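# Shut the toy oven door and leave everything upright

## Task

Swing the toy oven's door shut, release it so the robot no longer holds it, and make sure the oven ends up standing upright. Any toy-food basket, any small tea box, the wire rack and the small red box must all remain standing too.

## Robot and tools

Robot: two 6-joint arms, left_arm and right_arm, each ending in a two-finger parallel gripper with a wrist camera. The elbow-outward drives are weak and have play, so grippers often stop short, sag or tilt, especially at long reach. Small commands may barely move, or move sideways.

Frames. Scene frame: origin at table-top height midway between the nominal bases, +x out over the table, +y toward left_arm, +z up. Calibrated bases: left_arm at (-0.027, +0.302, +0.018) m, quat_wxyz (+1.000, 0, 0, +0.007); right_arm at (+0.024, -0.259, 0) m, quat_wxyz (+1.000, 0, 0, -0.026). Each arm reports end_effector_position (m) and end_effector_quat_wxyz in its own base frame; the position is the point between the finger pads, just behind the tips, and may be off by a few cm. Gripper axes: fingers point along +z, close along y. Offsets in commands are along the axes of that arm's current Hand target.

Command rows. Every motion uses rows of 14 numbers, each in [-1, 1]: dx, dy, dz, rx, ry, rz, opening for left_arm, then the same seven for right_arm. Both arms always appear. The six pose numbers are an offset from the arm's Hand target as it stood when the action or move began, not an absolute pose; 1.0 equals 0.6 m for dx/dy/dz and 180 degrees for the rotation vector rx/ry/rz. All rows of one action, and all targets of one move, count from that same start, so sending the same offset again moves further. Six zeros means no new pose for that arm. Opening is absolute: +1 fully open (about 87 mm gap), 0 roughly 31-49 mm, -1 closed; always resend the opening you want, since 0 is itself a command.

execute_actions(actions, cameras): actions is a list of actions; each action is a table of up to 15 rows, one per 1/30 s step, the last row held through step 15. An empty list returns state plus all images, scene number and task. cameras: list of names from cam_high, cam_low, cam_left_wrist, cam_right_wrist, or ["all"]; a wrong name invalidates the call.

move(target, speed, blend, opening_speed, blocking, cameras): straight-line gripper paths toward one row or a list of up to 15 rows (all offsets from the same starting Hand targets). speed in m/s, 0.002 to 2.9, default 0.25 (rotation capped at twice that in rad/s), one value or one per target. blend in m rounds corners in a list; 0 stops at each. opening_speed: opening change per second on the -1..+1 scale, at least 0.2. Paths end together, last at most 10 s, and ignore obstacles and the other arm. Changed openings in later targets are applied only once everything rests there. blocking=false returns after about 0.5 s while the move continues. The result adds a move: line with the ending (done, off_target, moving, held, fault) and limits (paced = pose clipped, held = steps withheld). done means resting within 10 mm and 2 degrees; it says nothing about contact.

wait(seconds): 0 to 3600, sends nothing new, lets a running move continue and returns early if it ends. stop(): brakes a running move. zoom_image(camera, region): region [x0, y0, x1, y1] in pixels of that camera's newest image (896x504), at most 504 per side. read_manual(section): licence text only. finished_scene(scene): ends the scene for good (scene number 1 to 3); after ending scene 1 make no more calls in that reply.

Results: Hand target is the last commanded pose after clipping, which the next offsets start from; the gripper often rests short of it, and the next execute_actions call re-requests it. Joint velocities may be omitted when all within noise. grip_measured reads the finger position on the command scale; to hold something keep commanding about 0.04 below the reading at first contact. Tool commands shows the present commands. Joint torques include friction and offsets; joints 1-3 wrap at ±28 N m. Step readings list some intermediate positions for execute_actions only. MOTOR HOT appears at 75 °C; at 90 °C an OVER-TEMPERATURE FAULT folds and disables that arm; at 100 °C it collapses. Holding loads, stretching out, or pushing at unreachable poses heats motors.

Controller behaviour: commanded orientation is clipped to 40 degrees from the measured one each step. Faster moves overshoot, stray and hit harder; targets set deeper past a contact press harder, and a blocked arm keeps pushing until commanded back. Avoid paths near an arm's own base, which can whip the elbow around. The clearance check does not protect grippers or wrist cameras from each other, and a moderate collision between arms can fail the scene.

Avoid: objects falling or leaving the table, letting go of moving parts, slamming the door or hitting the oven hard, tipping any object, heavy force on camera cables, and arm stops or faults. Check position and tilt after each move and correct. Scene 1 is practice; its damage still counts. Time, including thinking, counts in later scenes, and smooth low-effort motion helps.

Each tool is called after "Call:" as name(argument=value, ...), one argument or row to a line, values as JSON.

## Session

Call:
execute_actions(
  actions=[],
)

Call:
zoom_image(
  camera="cam_high",
  region=[340, 100, 600, 310],
)

Scene clock: 0.00 s.
left_arm: end_effector_position=(+0.2686, -0.0889, +0.1379) grip_measured=+1.000 end_effector_quat_wxyz=(+0.594, +0.000, +0.801, +0.070) | right_arm: end_effector_position=(+0.2065, +0.1490, +0.2013) grip_measured=+1.000 end_effector_quat_wxyz=(+0.480, +0.164, +0.813, +0.287)
Joint positions: left_arm=[-0.778 0.852 0.4 0.01 -0.846 -0.224 1] | right_arm=[0.777 0.547 0.609 -0.481 0.403 0.911 1]
Joint velocities: within noise
Joint torques (N m): no reading
Motor temperatures (°C): left_arm=[29 35 37 34 31 30 28] | right_arm=[31 37 35 39 31 32 29]
Heat: left arm: 37 °C; right arm: 39 °C.
Hand target: left_arm +0.2723, -0.0914, +0.1490; +0.606, -0.014, +0.793, +0.060 | right_arm +0.2087, +0.1494, +0.2091; +0.488, +0.164, +0.806, +0.291
Tool commands: left_gripper/opening=+1.0 right_gripper/opening=+1.0

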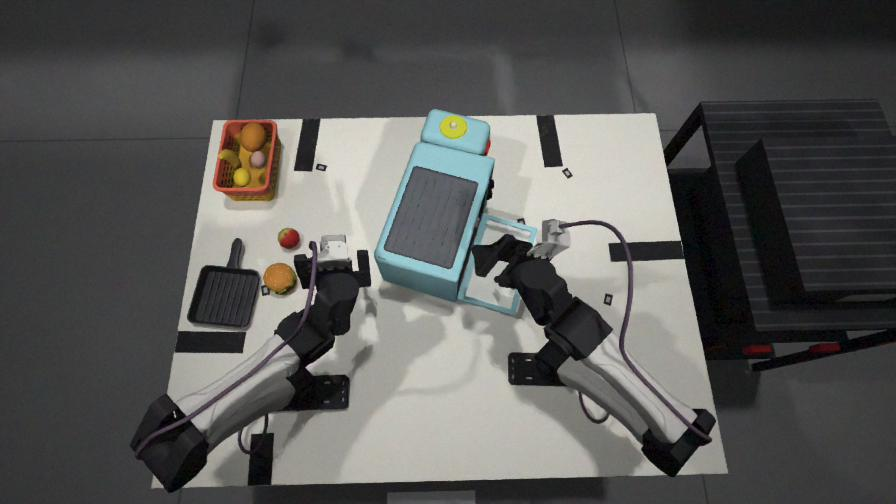

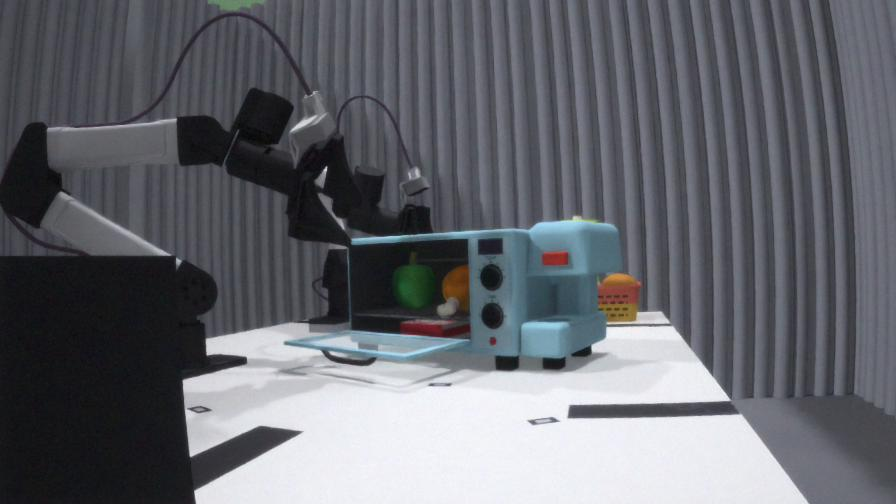

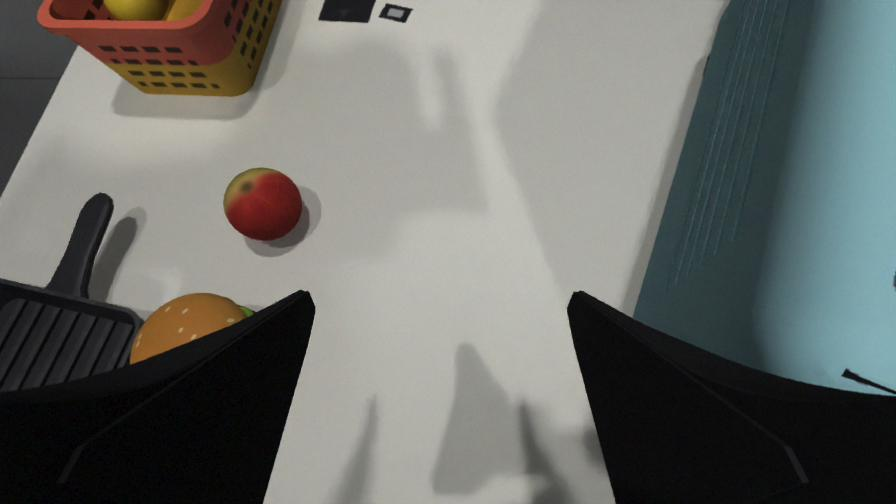

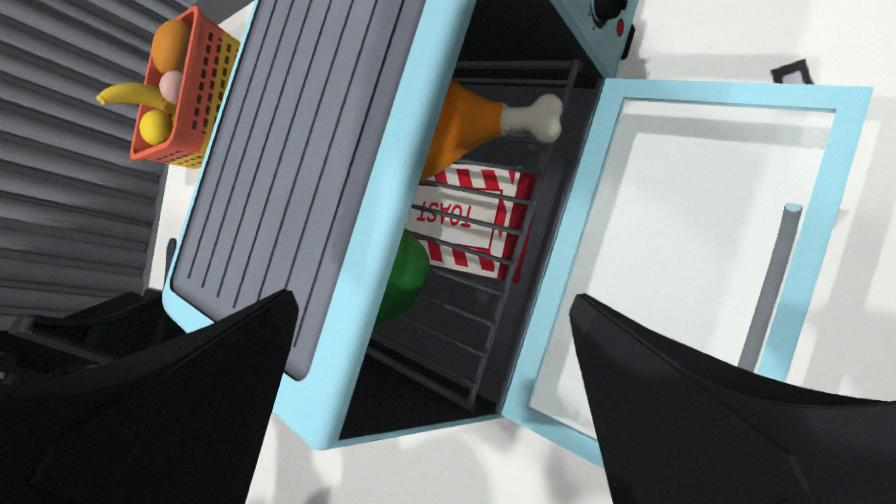

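Scaled by 1.938 from the camera's image (finer frame: 1280x720).

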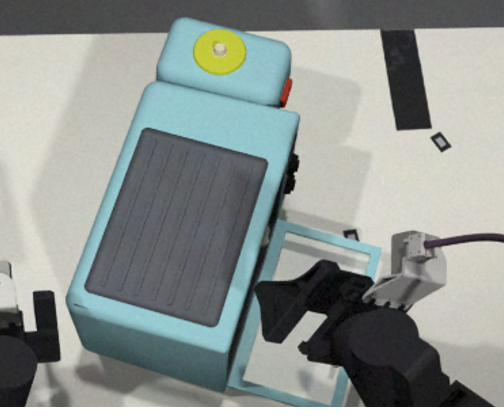

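Call:
move(
  target=[
    [0,0,0,0,0,0,1,-0.1895,-0.2537,0.0087,-0.25,0.067,-0.315,-1],
    [0,0,0,0,0,0,1,0.0125,-0.434,0.131,-0.25,0.067,-0.315,-1],
  ],
  blend=[0.03,0],
  speed=[0.35,0.25],
  cameras=["cam_low","cam_right_wrist","cam_high"],
)

Scene clock: 6.07 s.
left_arm: end_effector_position=(+0.2686, -0.0889, +0.1379) grip_measured=+1.000 end_effector_quat_wxyz=(+0.594, +0.000, +0.801, +0.070) | right_arm: end_effector_position=(+0.2783, -0.0234, +0.0111) grip_measured=-1.000 end_effector_quat_wxyz=(+0.498, -0.422, +0.700, +0.289)
Joint positions: left_arm=[-0.778 0.852 0.4 0.01 -0.846 -0.224 1] | right_arm=[-0.65 1.926 0.873 -0.906 -1.199 -2.001 0]
Joint torques (N m): left_arm=[0.35 -1.48 9.25 1.58 -0.22 0.07] | right_arm=[0.08 -5.41 6.31 -0.6 -0.3 -0.14]
Heat: left arm: 38 °C; right arm: 40 °C.
Hand target: left_arm +0.2723, -0.0914, +0.1490; +0.606, -0.014, +0.793, +0.060 | right_arm +0.2797, -0.0244, +0.0120; +0.507, -0.448, +0.663, +0.320
Off the commanded pose: left_arm 0.012 m, 3 deg | right_arm 0.002 m, 6 deg.
joint sent to its limit (right arm) — joint 6 (wrist roll), lower limit. The joint targets are off in orientation, not in position.
move: off_target (right_arm)
Images, in order (width x height): cam_high 896x504, cam_low 896x504, cam_right_wrist 896x504.

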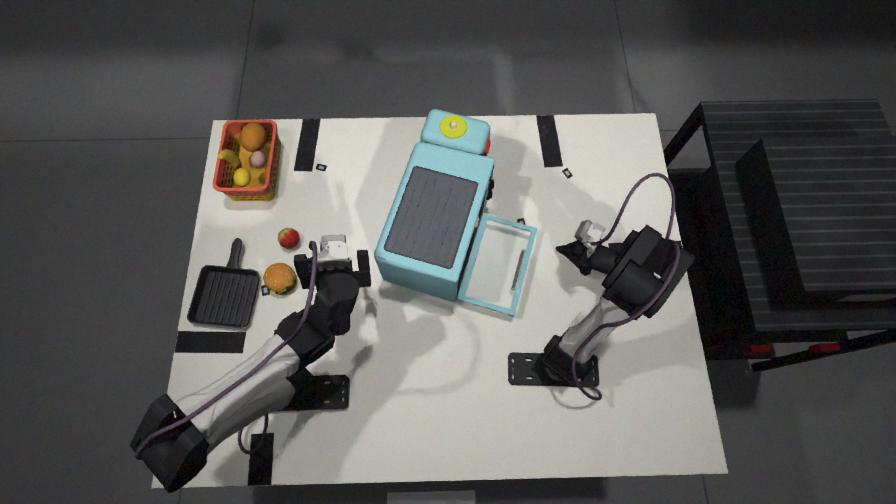

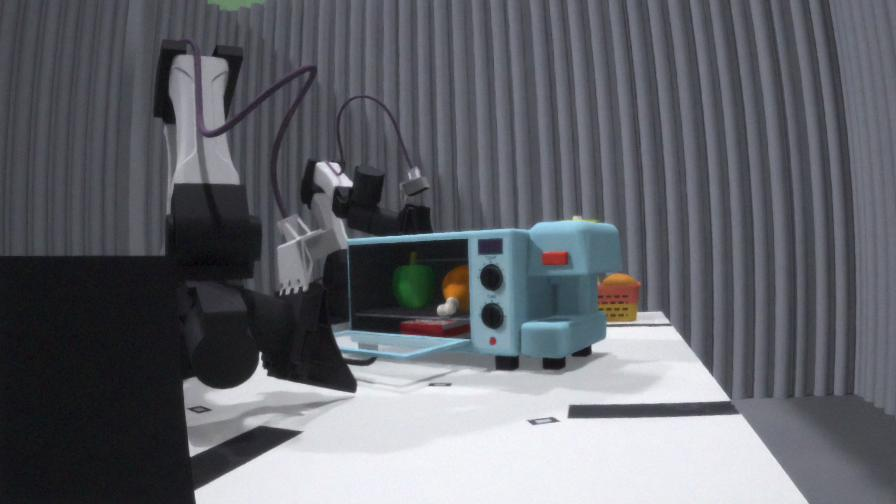

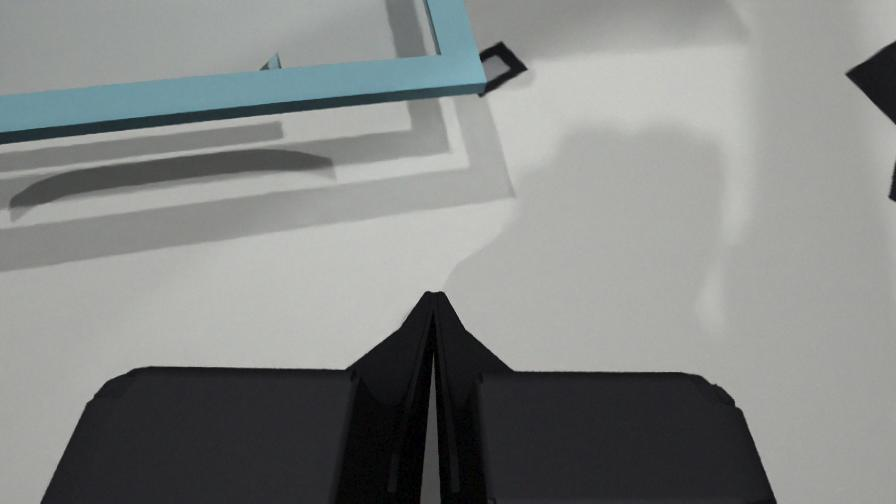

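Call:
move(
  target=[0,0,0,0,0,0,1,-0.054,0.047,0.178,0,0,0,-1],
  speed=0.15,
  cameras=["cam_low","cam_right_wrist"],
)

Scene clock: 9.90 s.
left_arm: end_effector_position=(+0.2686, -0.0889, +0.1379) grip_measured=+1.000 end_effector_quat_wxyz=(+0.594, +0.000, +0.801, +0.070) | right_arm: end_effector_position=(+0.2926, +0.0881, +0.0087) grip_measured=-1.000 end_effector_quat_wxyz=(+0.496, -0.435, +0.670, +0.340)
Joint positions: left_arm=[-0.778 0.852 0.4 0.01 -0.846 -0.224 1] | right_arm=[-0.241 1.749 0.519 0.149 -1.252 -1.034 0]
Joint torques (N m): left_arm=[0.35 -1.51 9.1 1.58 -0.25 0.07] | right_arm=[0.79 -7.43 3.34 1.6 -0.18 0.3]
Heat: left arm: 39 °C; right arm: 40 °C.
Hand target: left_arm +0.2723, -0.0914, +0.1490; +0.606, -0.014, +0.793, +0.060 | right_arm +0.2977, +0.0894, +0.0122; +0.507, -0.448, +0.663, +0.320
Off the commanded pose: left_arm 0.012 m, 3 deg | right_arm 0.006 m, 3 deg.
move: off_target (right_arm)

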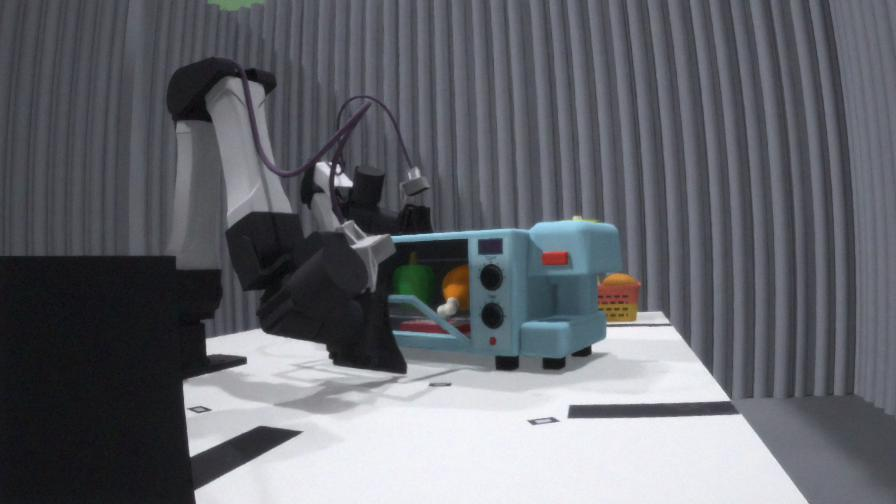

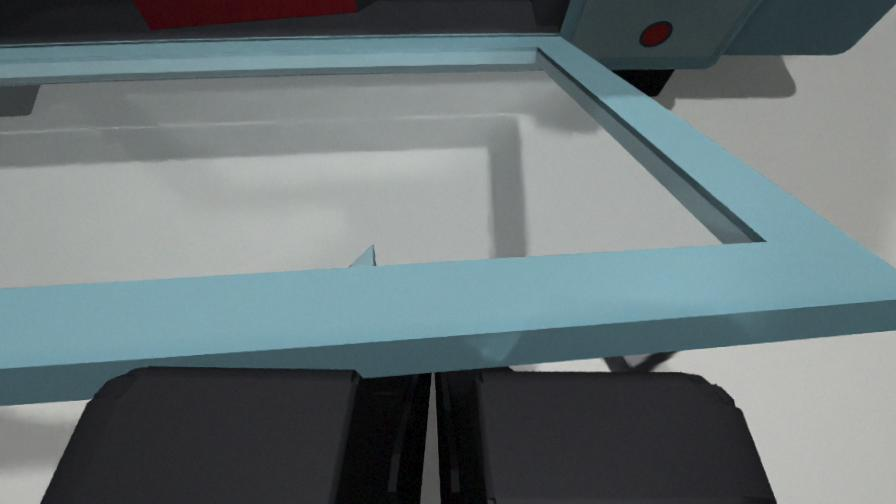

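Call:
move(
  target=[
    [0,0,0,0,0,0,1,-0.1225,-0.002,-0.027,0,0,0,-1],
    [0,0,0,0,0,0,1,-0.191,0.006,-0.0005,0,0,0,-1],
    [0,0,0,0,0,0,1,-0.226,0.02,0.055,0,0,0,-1],
  ],
  speed=0.13,
  blend=[0.02,0.02,0],
  cameras=["cam_low","cam_right_wrist","cam_high"],
)

Scene clock: 12.90 s.
left_arm: end_effector_position=(+0.2686, -0.0889, +0.1379) grip_measured=+1.000 end_effector_quat_wxyz=(+0.594, +0.000, +0.801, +0.070) | right_arm: end_effector_position=(+0.2964, +0.1570, +0.1131) grip_measured=-1.000 end_effector_quat_wxyz=(+0.472, -0.435, +0.687, +0.341)
Joint positions: left_arm=[-0.778 0.852 0.4 0.01 -0.846 -0.224 1] | right_arm=[0.059 1.343 0.628 0.04 -1.028 -0.539 0]
Joint torques (N m): left_arm=[0.27 -1.61 9.13 1.58 -0.22 0.08] | right_arm=[0.23 -5.83 8.49 2.34 -0.13 0.29]
Heat: left arm: 39 °C; right arm: 41 °C.
Hand target: left_arm +0.2723, -0.0914, +0.1490; +0.606, -0.014, +0.793, +0.060 | right_arm +0.3110, +0.1597, +0.1326; +0.507, -0.448, +0.663, +0.320
Off the commanded pose: left_arm 0.012 m, 3 deg | right_arm 0.024 m, 6 deg.
move: off_target (right_arm)
Images, in order (width x height): cam_high 896x504, cam_low 896x504, cam_right_wrist 896x504.

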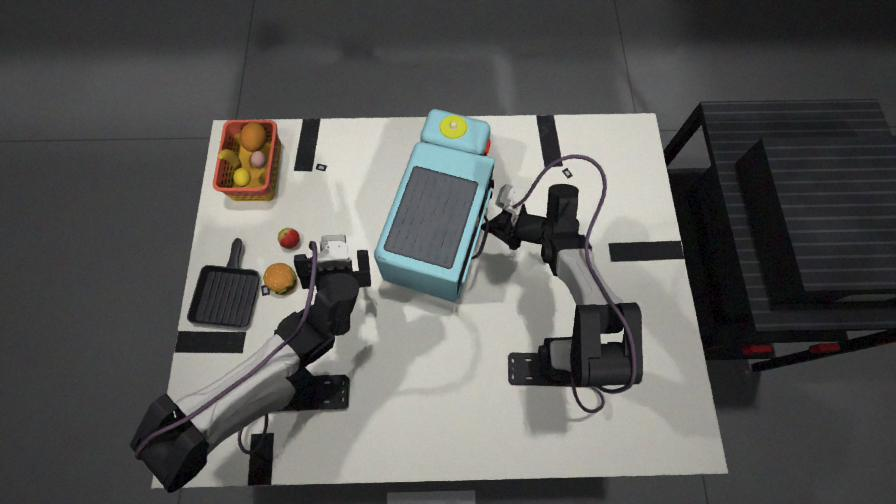

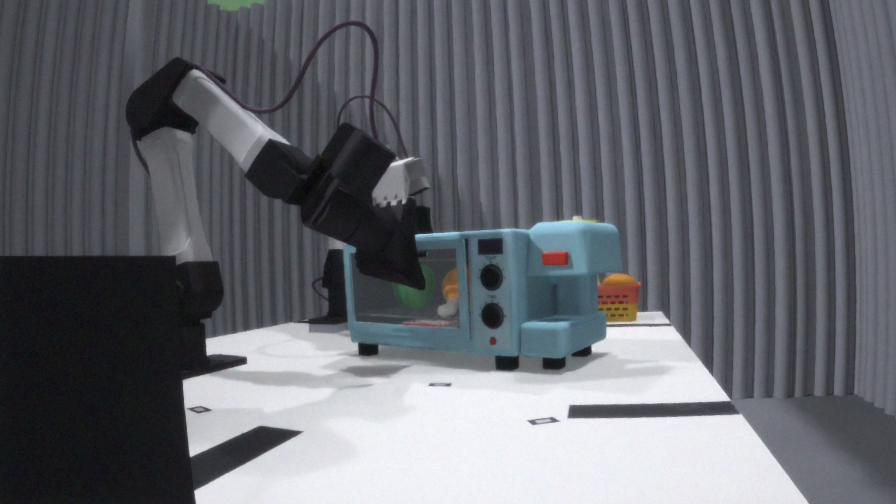

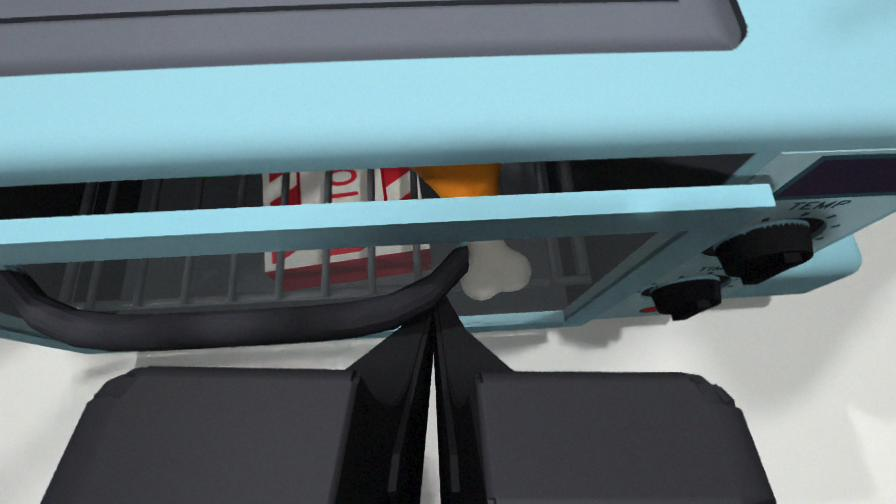

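Call:
move(
  target=[0,0,0,0,0,0,1,0.018,0.0155,0.084,0,0,0,-1],
  speed=0.1,
  cameras=["cam_low","cam_right_wrist","cam_high"],
)

Call:
zoom_image(
  camera="cam_high",
  region=[430, 130, 550, 310],
)

Scene clock: 14.87 s.
left_arm: end_effector_position=(+0.2686, -0.0889, +0.1379) grip_measured=+1.000 end_effector_quat_wxyz=(+0.594, +0.000, +0.801, +0.070) | right_arm: end_effector_position=(+0.3130, +0.1860, +0.0961) grip_measured=-1.000 end_effector_quat_wxyz=(+0.470, -0.427, +0.704, +0.319)
Joint positions: left_arm=[-0.778 0.852 0.4 0.01 -0.846 -0.224 1] | right_arm=[0.192 1.435 0.618 0.238 -0.864 -0.409 0]
Joint torques (N m): left_arm=[0.53 -1.5 9.07 1.6 -0.2 0.09] | right_arm=[2.96 -2.91 5.86 3.3 -0.26 0.26]
Heat: left arm: 40 °C; right arm: 42 °C.
Hand target: left_arm +0.2723, -0.0914, +0.1490; +0.606, -0.014, +0.793, +0.060 | right_arm +0.3209, +0.2048, +0.1077; +0.507, -0.448, +0.663, +0.320
Off the commanded pose: left_arm 0.012 m, 3 deg | right_arm 0.023 m, 7 deg.
move: off_target (right_arm)
Images, in order (width x height): cam_high 896x504, cam_low 896x504, cam_right_wrist 896x504.

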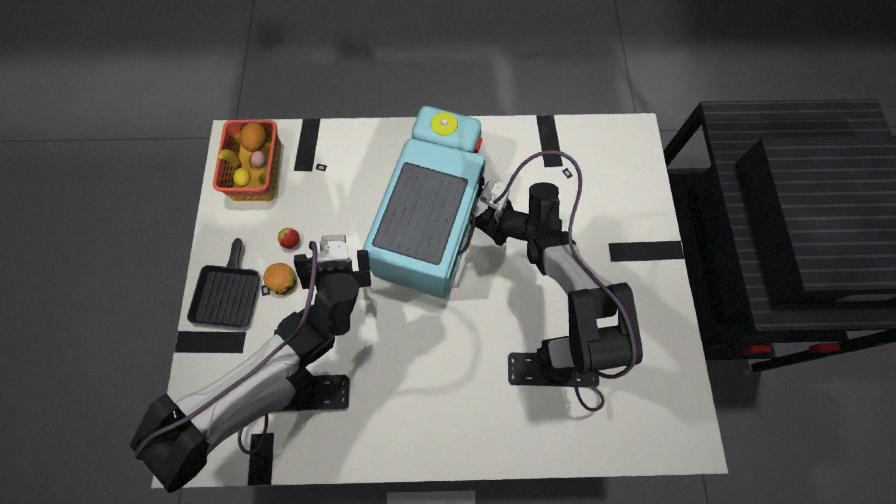

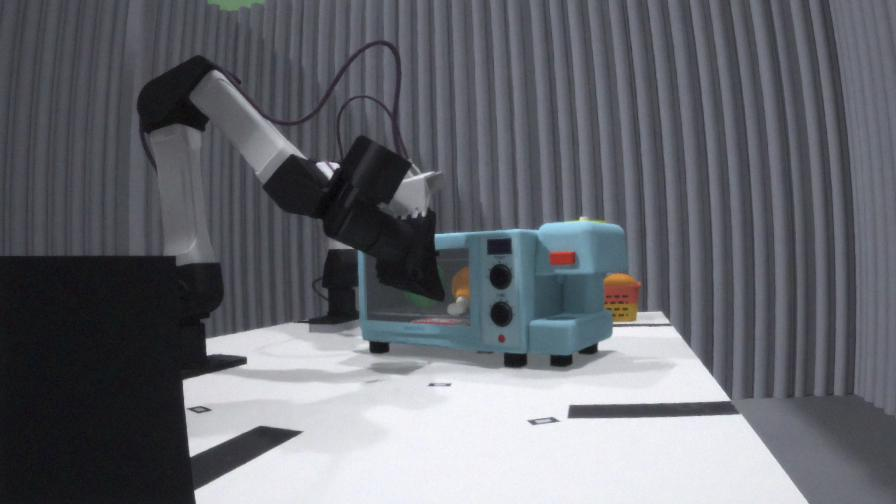

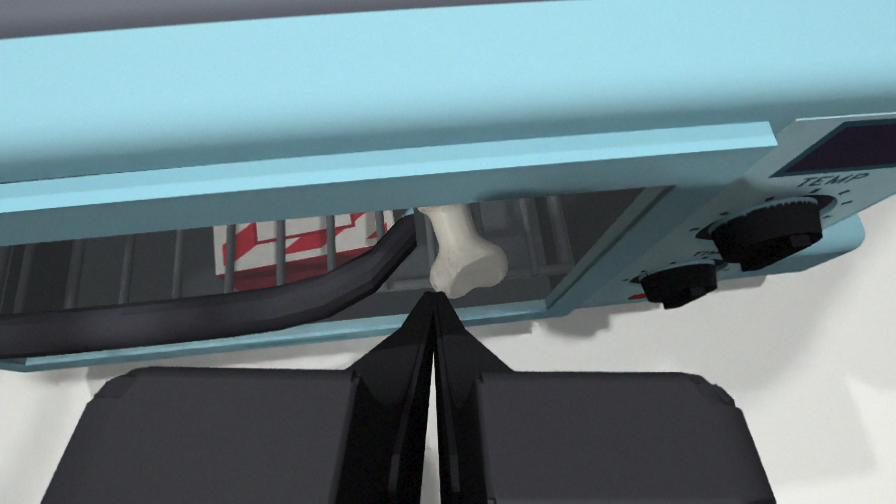

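Scaled by 2.800 from the camera's image (finer frame: 1280x720).

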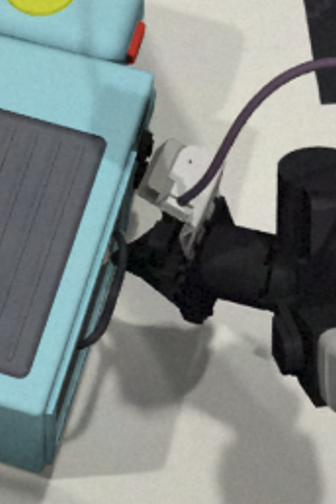

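Call:
move(
  target=[0,0,0,0,0,0,1,0.083,-0.069,-0.19,0,0,0,-1],
  cameras=["cam_low","cam_right_wrist","cam_high"],
)

Call:
zoom_image(
  camera="cam_high",
  region=[400, 130, 520, 310],
)

Call:
zoom_image(
  camera="cam_low",
  region=[340, 210, 600, 380],
)

Scene clock: 17.83 s.
left_arm: end_effector_position=(+0.2686, -0.0889, +0.1379) grip_measured=+1.000 end_effector_quat_wxyz=(+0.594, +0.000, +0.801, +0.070) | right_arm: end_effector_position=(+0.3064, +0.0724, +0.0829) grip_measured=-1.000 end_effector_quat_wxyz=(+0.497, -0.438, +0.681, +0.312)
Joint positions: left_arm=[-0.778 0.852 0.4 0.01 -0.846 -0.224 1] | right_arm=[-0.27 1.502 0.703 -0.297 -1.212 -1.08 0]
Joint torques (N m): left_arm=[0.42 -1.59 9.17 1.59 -0.22 0.08] | right_arm=[-0.32 -3.85 9.21 0.67 -0.76 -0.19]
Heat: left arm: 40 °C; right arm: 42 °C.
Hand target: left_arm +0.2723, -0.0914, +0.1490; +0.606, -0.014, +0.793, +0.060 | right_arm +0.3108, +0.0748, +0.0933; +0.507, -0.448, +0.663, +0.320
Off the commanded pose: left_arm 0.012 m, 3 deg | right_arm 0.012 m, 3 deg.
move: off_target (right_arm)
Images, in order (width x height): cam_high 896x504, cam_low 896x504, cam_right_wrist 896x504.

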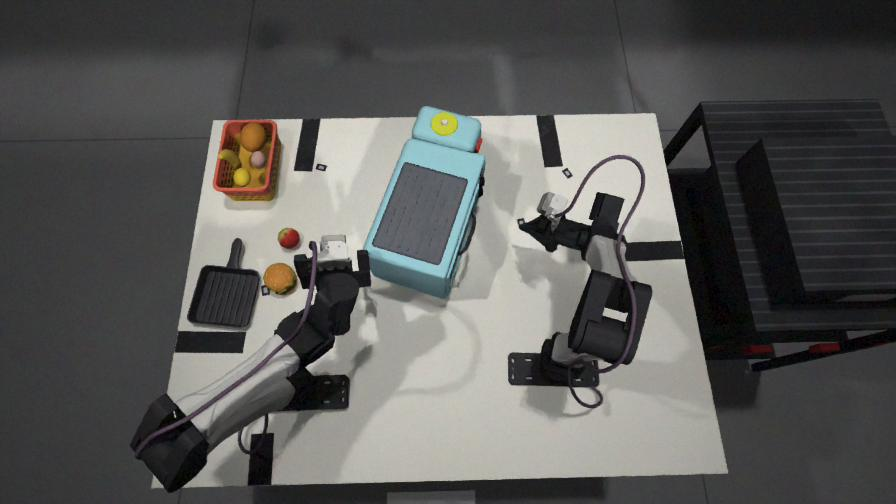

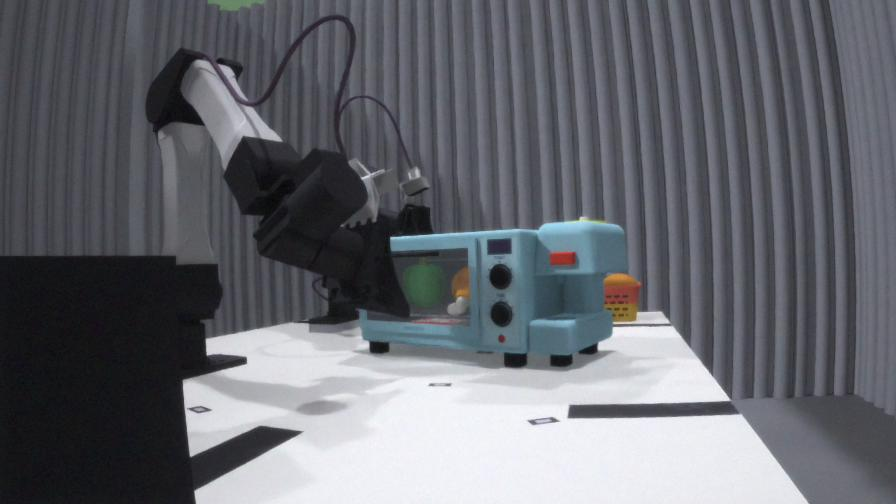

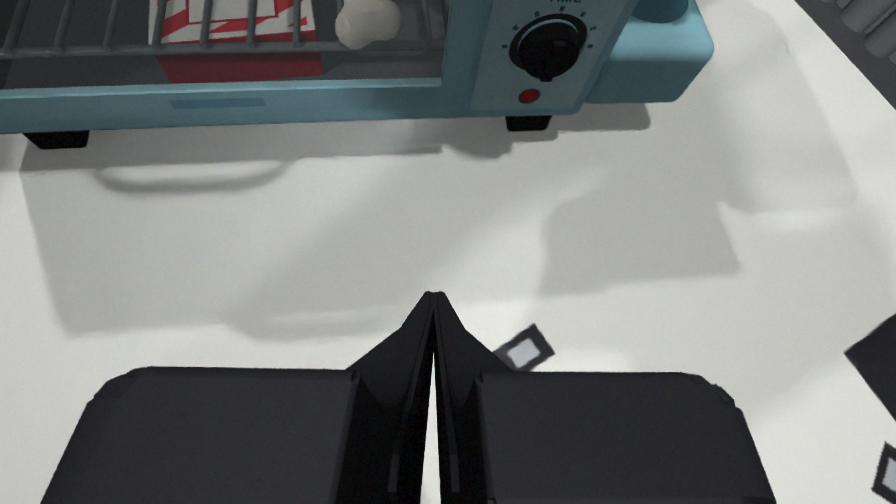

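Scaled by 2.800 from the camera's image (finer frame: 1280x720).

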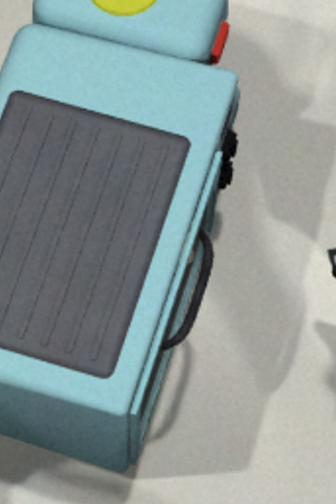

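Scaled by 1.938 from the camera's image (finer frame: 1280x720).

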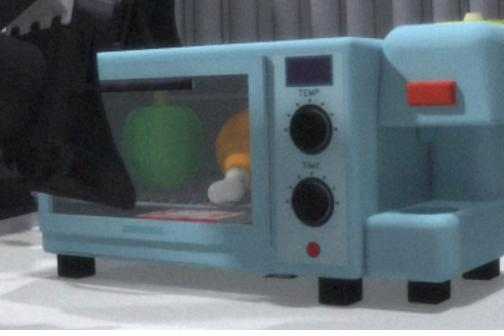

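Call:
move(
  target=[
    [0,0,0,0,0,0,1,-0.11,0.043,0.032,0,0,0,-1],
    [0,0,0,0,0,0,1,-0.156,0.072,0.185,0,0,0,-1],
  ],
  speed=[0.2,0.08],
  blend=[0.02,0],
  cameras=["cam_low","cam_right_wrist","cam_high"],
)

Call:
zoom_image(
  camera="cam_high",
  region=[400, 130, 520, 310],
)

Scene clock: 21.47 s.
left_arm: end_effector_position=(+0.2686, -0.0889, +0.1379) grip_measured=+1.000 end_effector_quat_wxyz=(+0.594, +0.000, +0.801, +0.070) | right_arm: end_effector_position=(+0.3156, +0.1943, +0.1408) grip_measured=-1.000 end_effector_quat_wxyz=(+0.483, -0.429, +0.696, +0.313)
Joint positions: left_arm=[-0.778 0.852 0.4 0.01 -0.846 -0.224 1] | right_arm=[0.225 1.341 0.718 0.099 -0.831 -0.381 0]
Joint torques (N m): left_arm=[0.42 -1.51 9.09 1.54 -0.21 0.09] | right_arm=[3.14 -1.73 7.58 2.98 -0.24 0.31]
Heat: left arm: 40 °C; right arm: 43 °C.
Hand target: left_arm +0.2723, -0.0914, +0.1490; +0.606, -0.014, +0.793, +0.060 | right_arm +0.3218, +0.2147, +0.1504; +0.507, -0.448, +0.663, +0.320
Off the commanded pose: left_arm 0.012 m, 3 deg | right_arm 0.023 m, 5 deg.
move: off_target (right_arm)
Images, in order (width x height): cam_high 896x504, cam_low 896x504, cam_right_wrist 896x504.

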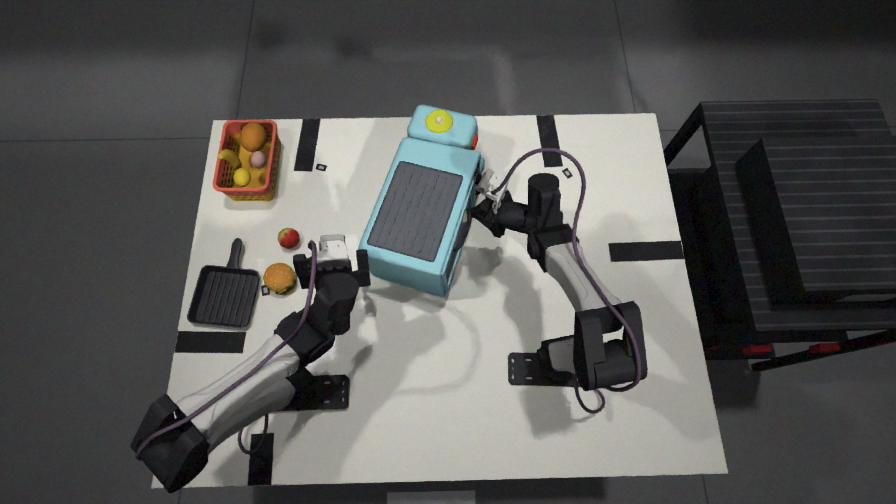

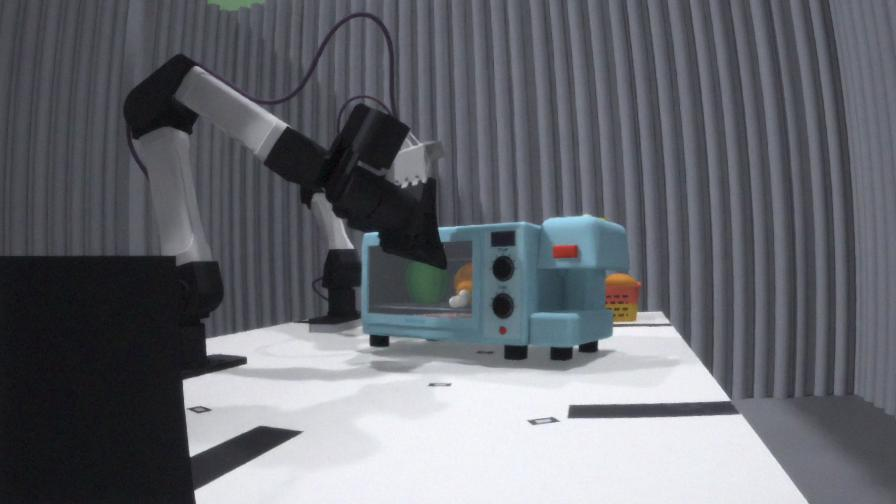

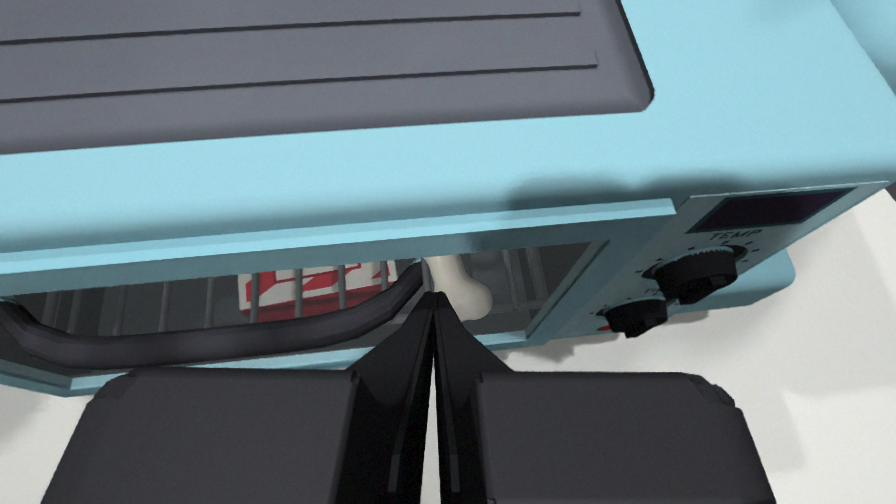

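Scaled by 2.800 from the camera's image (finer frame: 1280x720).

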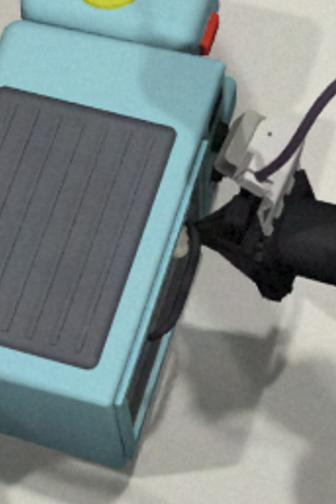

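Call:
move(
  target=[
    [0,0,0,0,0,0,1,0.0205,-0.022,-0.067,0,0,0,-1],
    [0,0,0,0,0,0,1,0.051,-0.055,-0.168,0,0,0,-1],
  ],
  speed=[0.03,0.2],
  blend=[0.01,0],
  cameras=["cam_low","cam_right_wrist","cam_high"],
)

Call:
zoom_image(
  camera="cam_high",
  region=[400, 130, 520, 310],
)

Scene clock: 25.67 s.
left_arm: end_effector_position=(+0.2686, -0.0889, +0.1379) grip_measured=+1.000 end_effector_quat_wxyz=(+0.594, +0.000, +0.801, +0.070) | right_arm: end_effector_position=(+0.3080, +0.1032, +0.1390) grip_measured=-1.000 end_effector_quat_wxyz=(+0.500, -0.436, +0.680, +0.313)
Joint positions: left_arm=[-0.778 0.852 0.4 0.01 -0.846 -0.224 1] | right_arm=[-0.149 1.328 0.754 -0.264 -1.148 -0.801 0]
Joint torques (N m): left_arm=[0.28 -1.55 9.28 1.59 -0.21 0.07] | right_arm=[-0.69 -3.18 10.4 0.96 -0.68 -0.2]
Heat: left arm: 41 °C; right arm: 43 °C.
Hand target: left_arm +0.2723, -0.0914, +0.1490; +0.606, -0.014, +0.793, +0.060 | right_arm +0.3107, +0.1048, +0.1505; +0.507, -0.448, +0.663, +0.320
Off the commanded pose: left_arm 0.012 m, 3 deg | right_arm 0.012 m, 3 deg.
move: off_target (right_arm)
Images, in order (width x height): cam_high 896x504, cam_low 896x504, cam_right_wrist 896x504.

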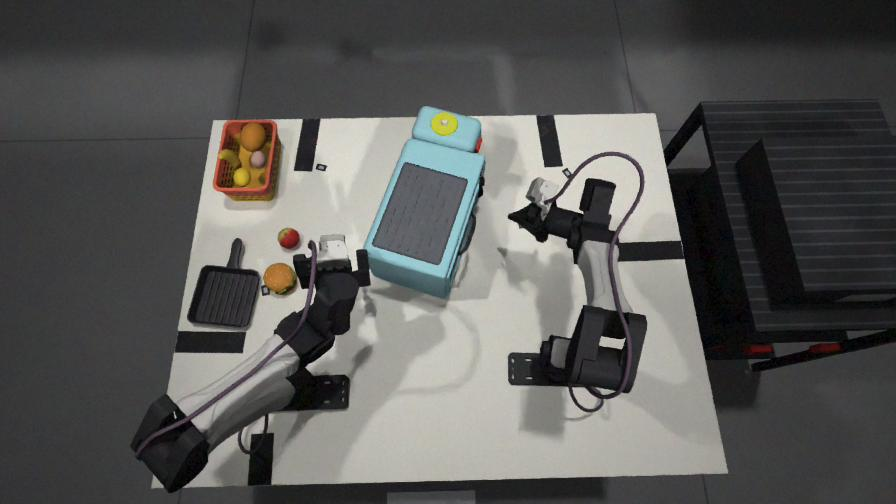

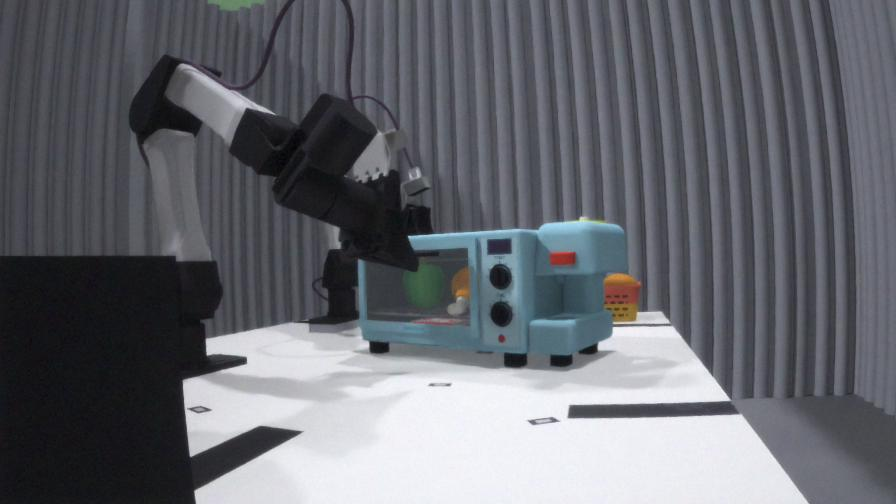

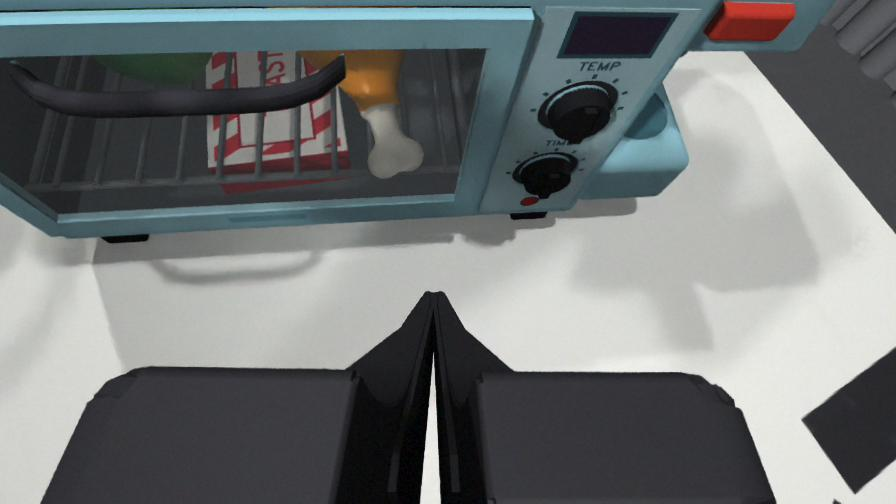

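Scaled by 2.800 from the camera's image (finer frame: 1280x720).

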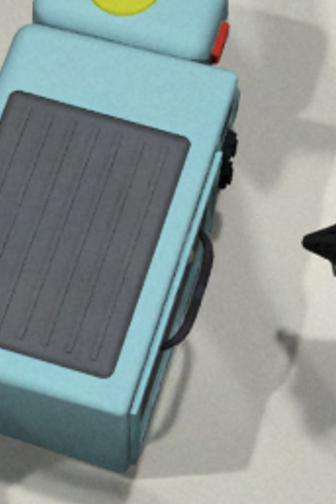

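Closed and upright; the oven is unchanged from before this push.

Call:
finished_scene(
  scene=3,
)

The scene is finished: the task was done.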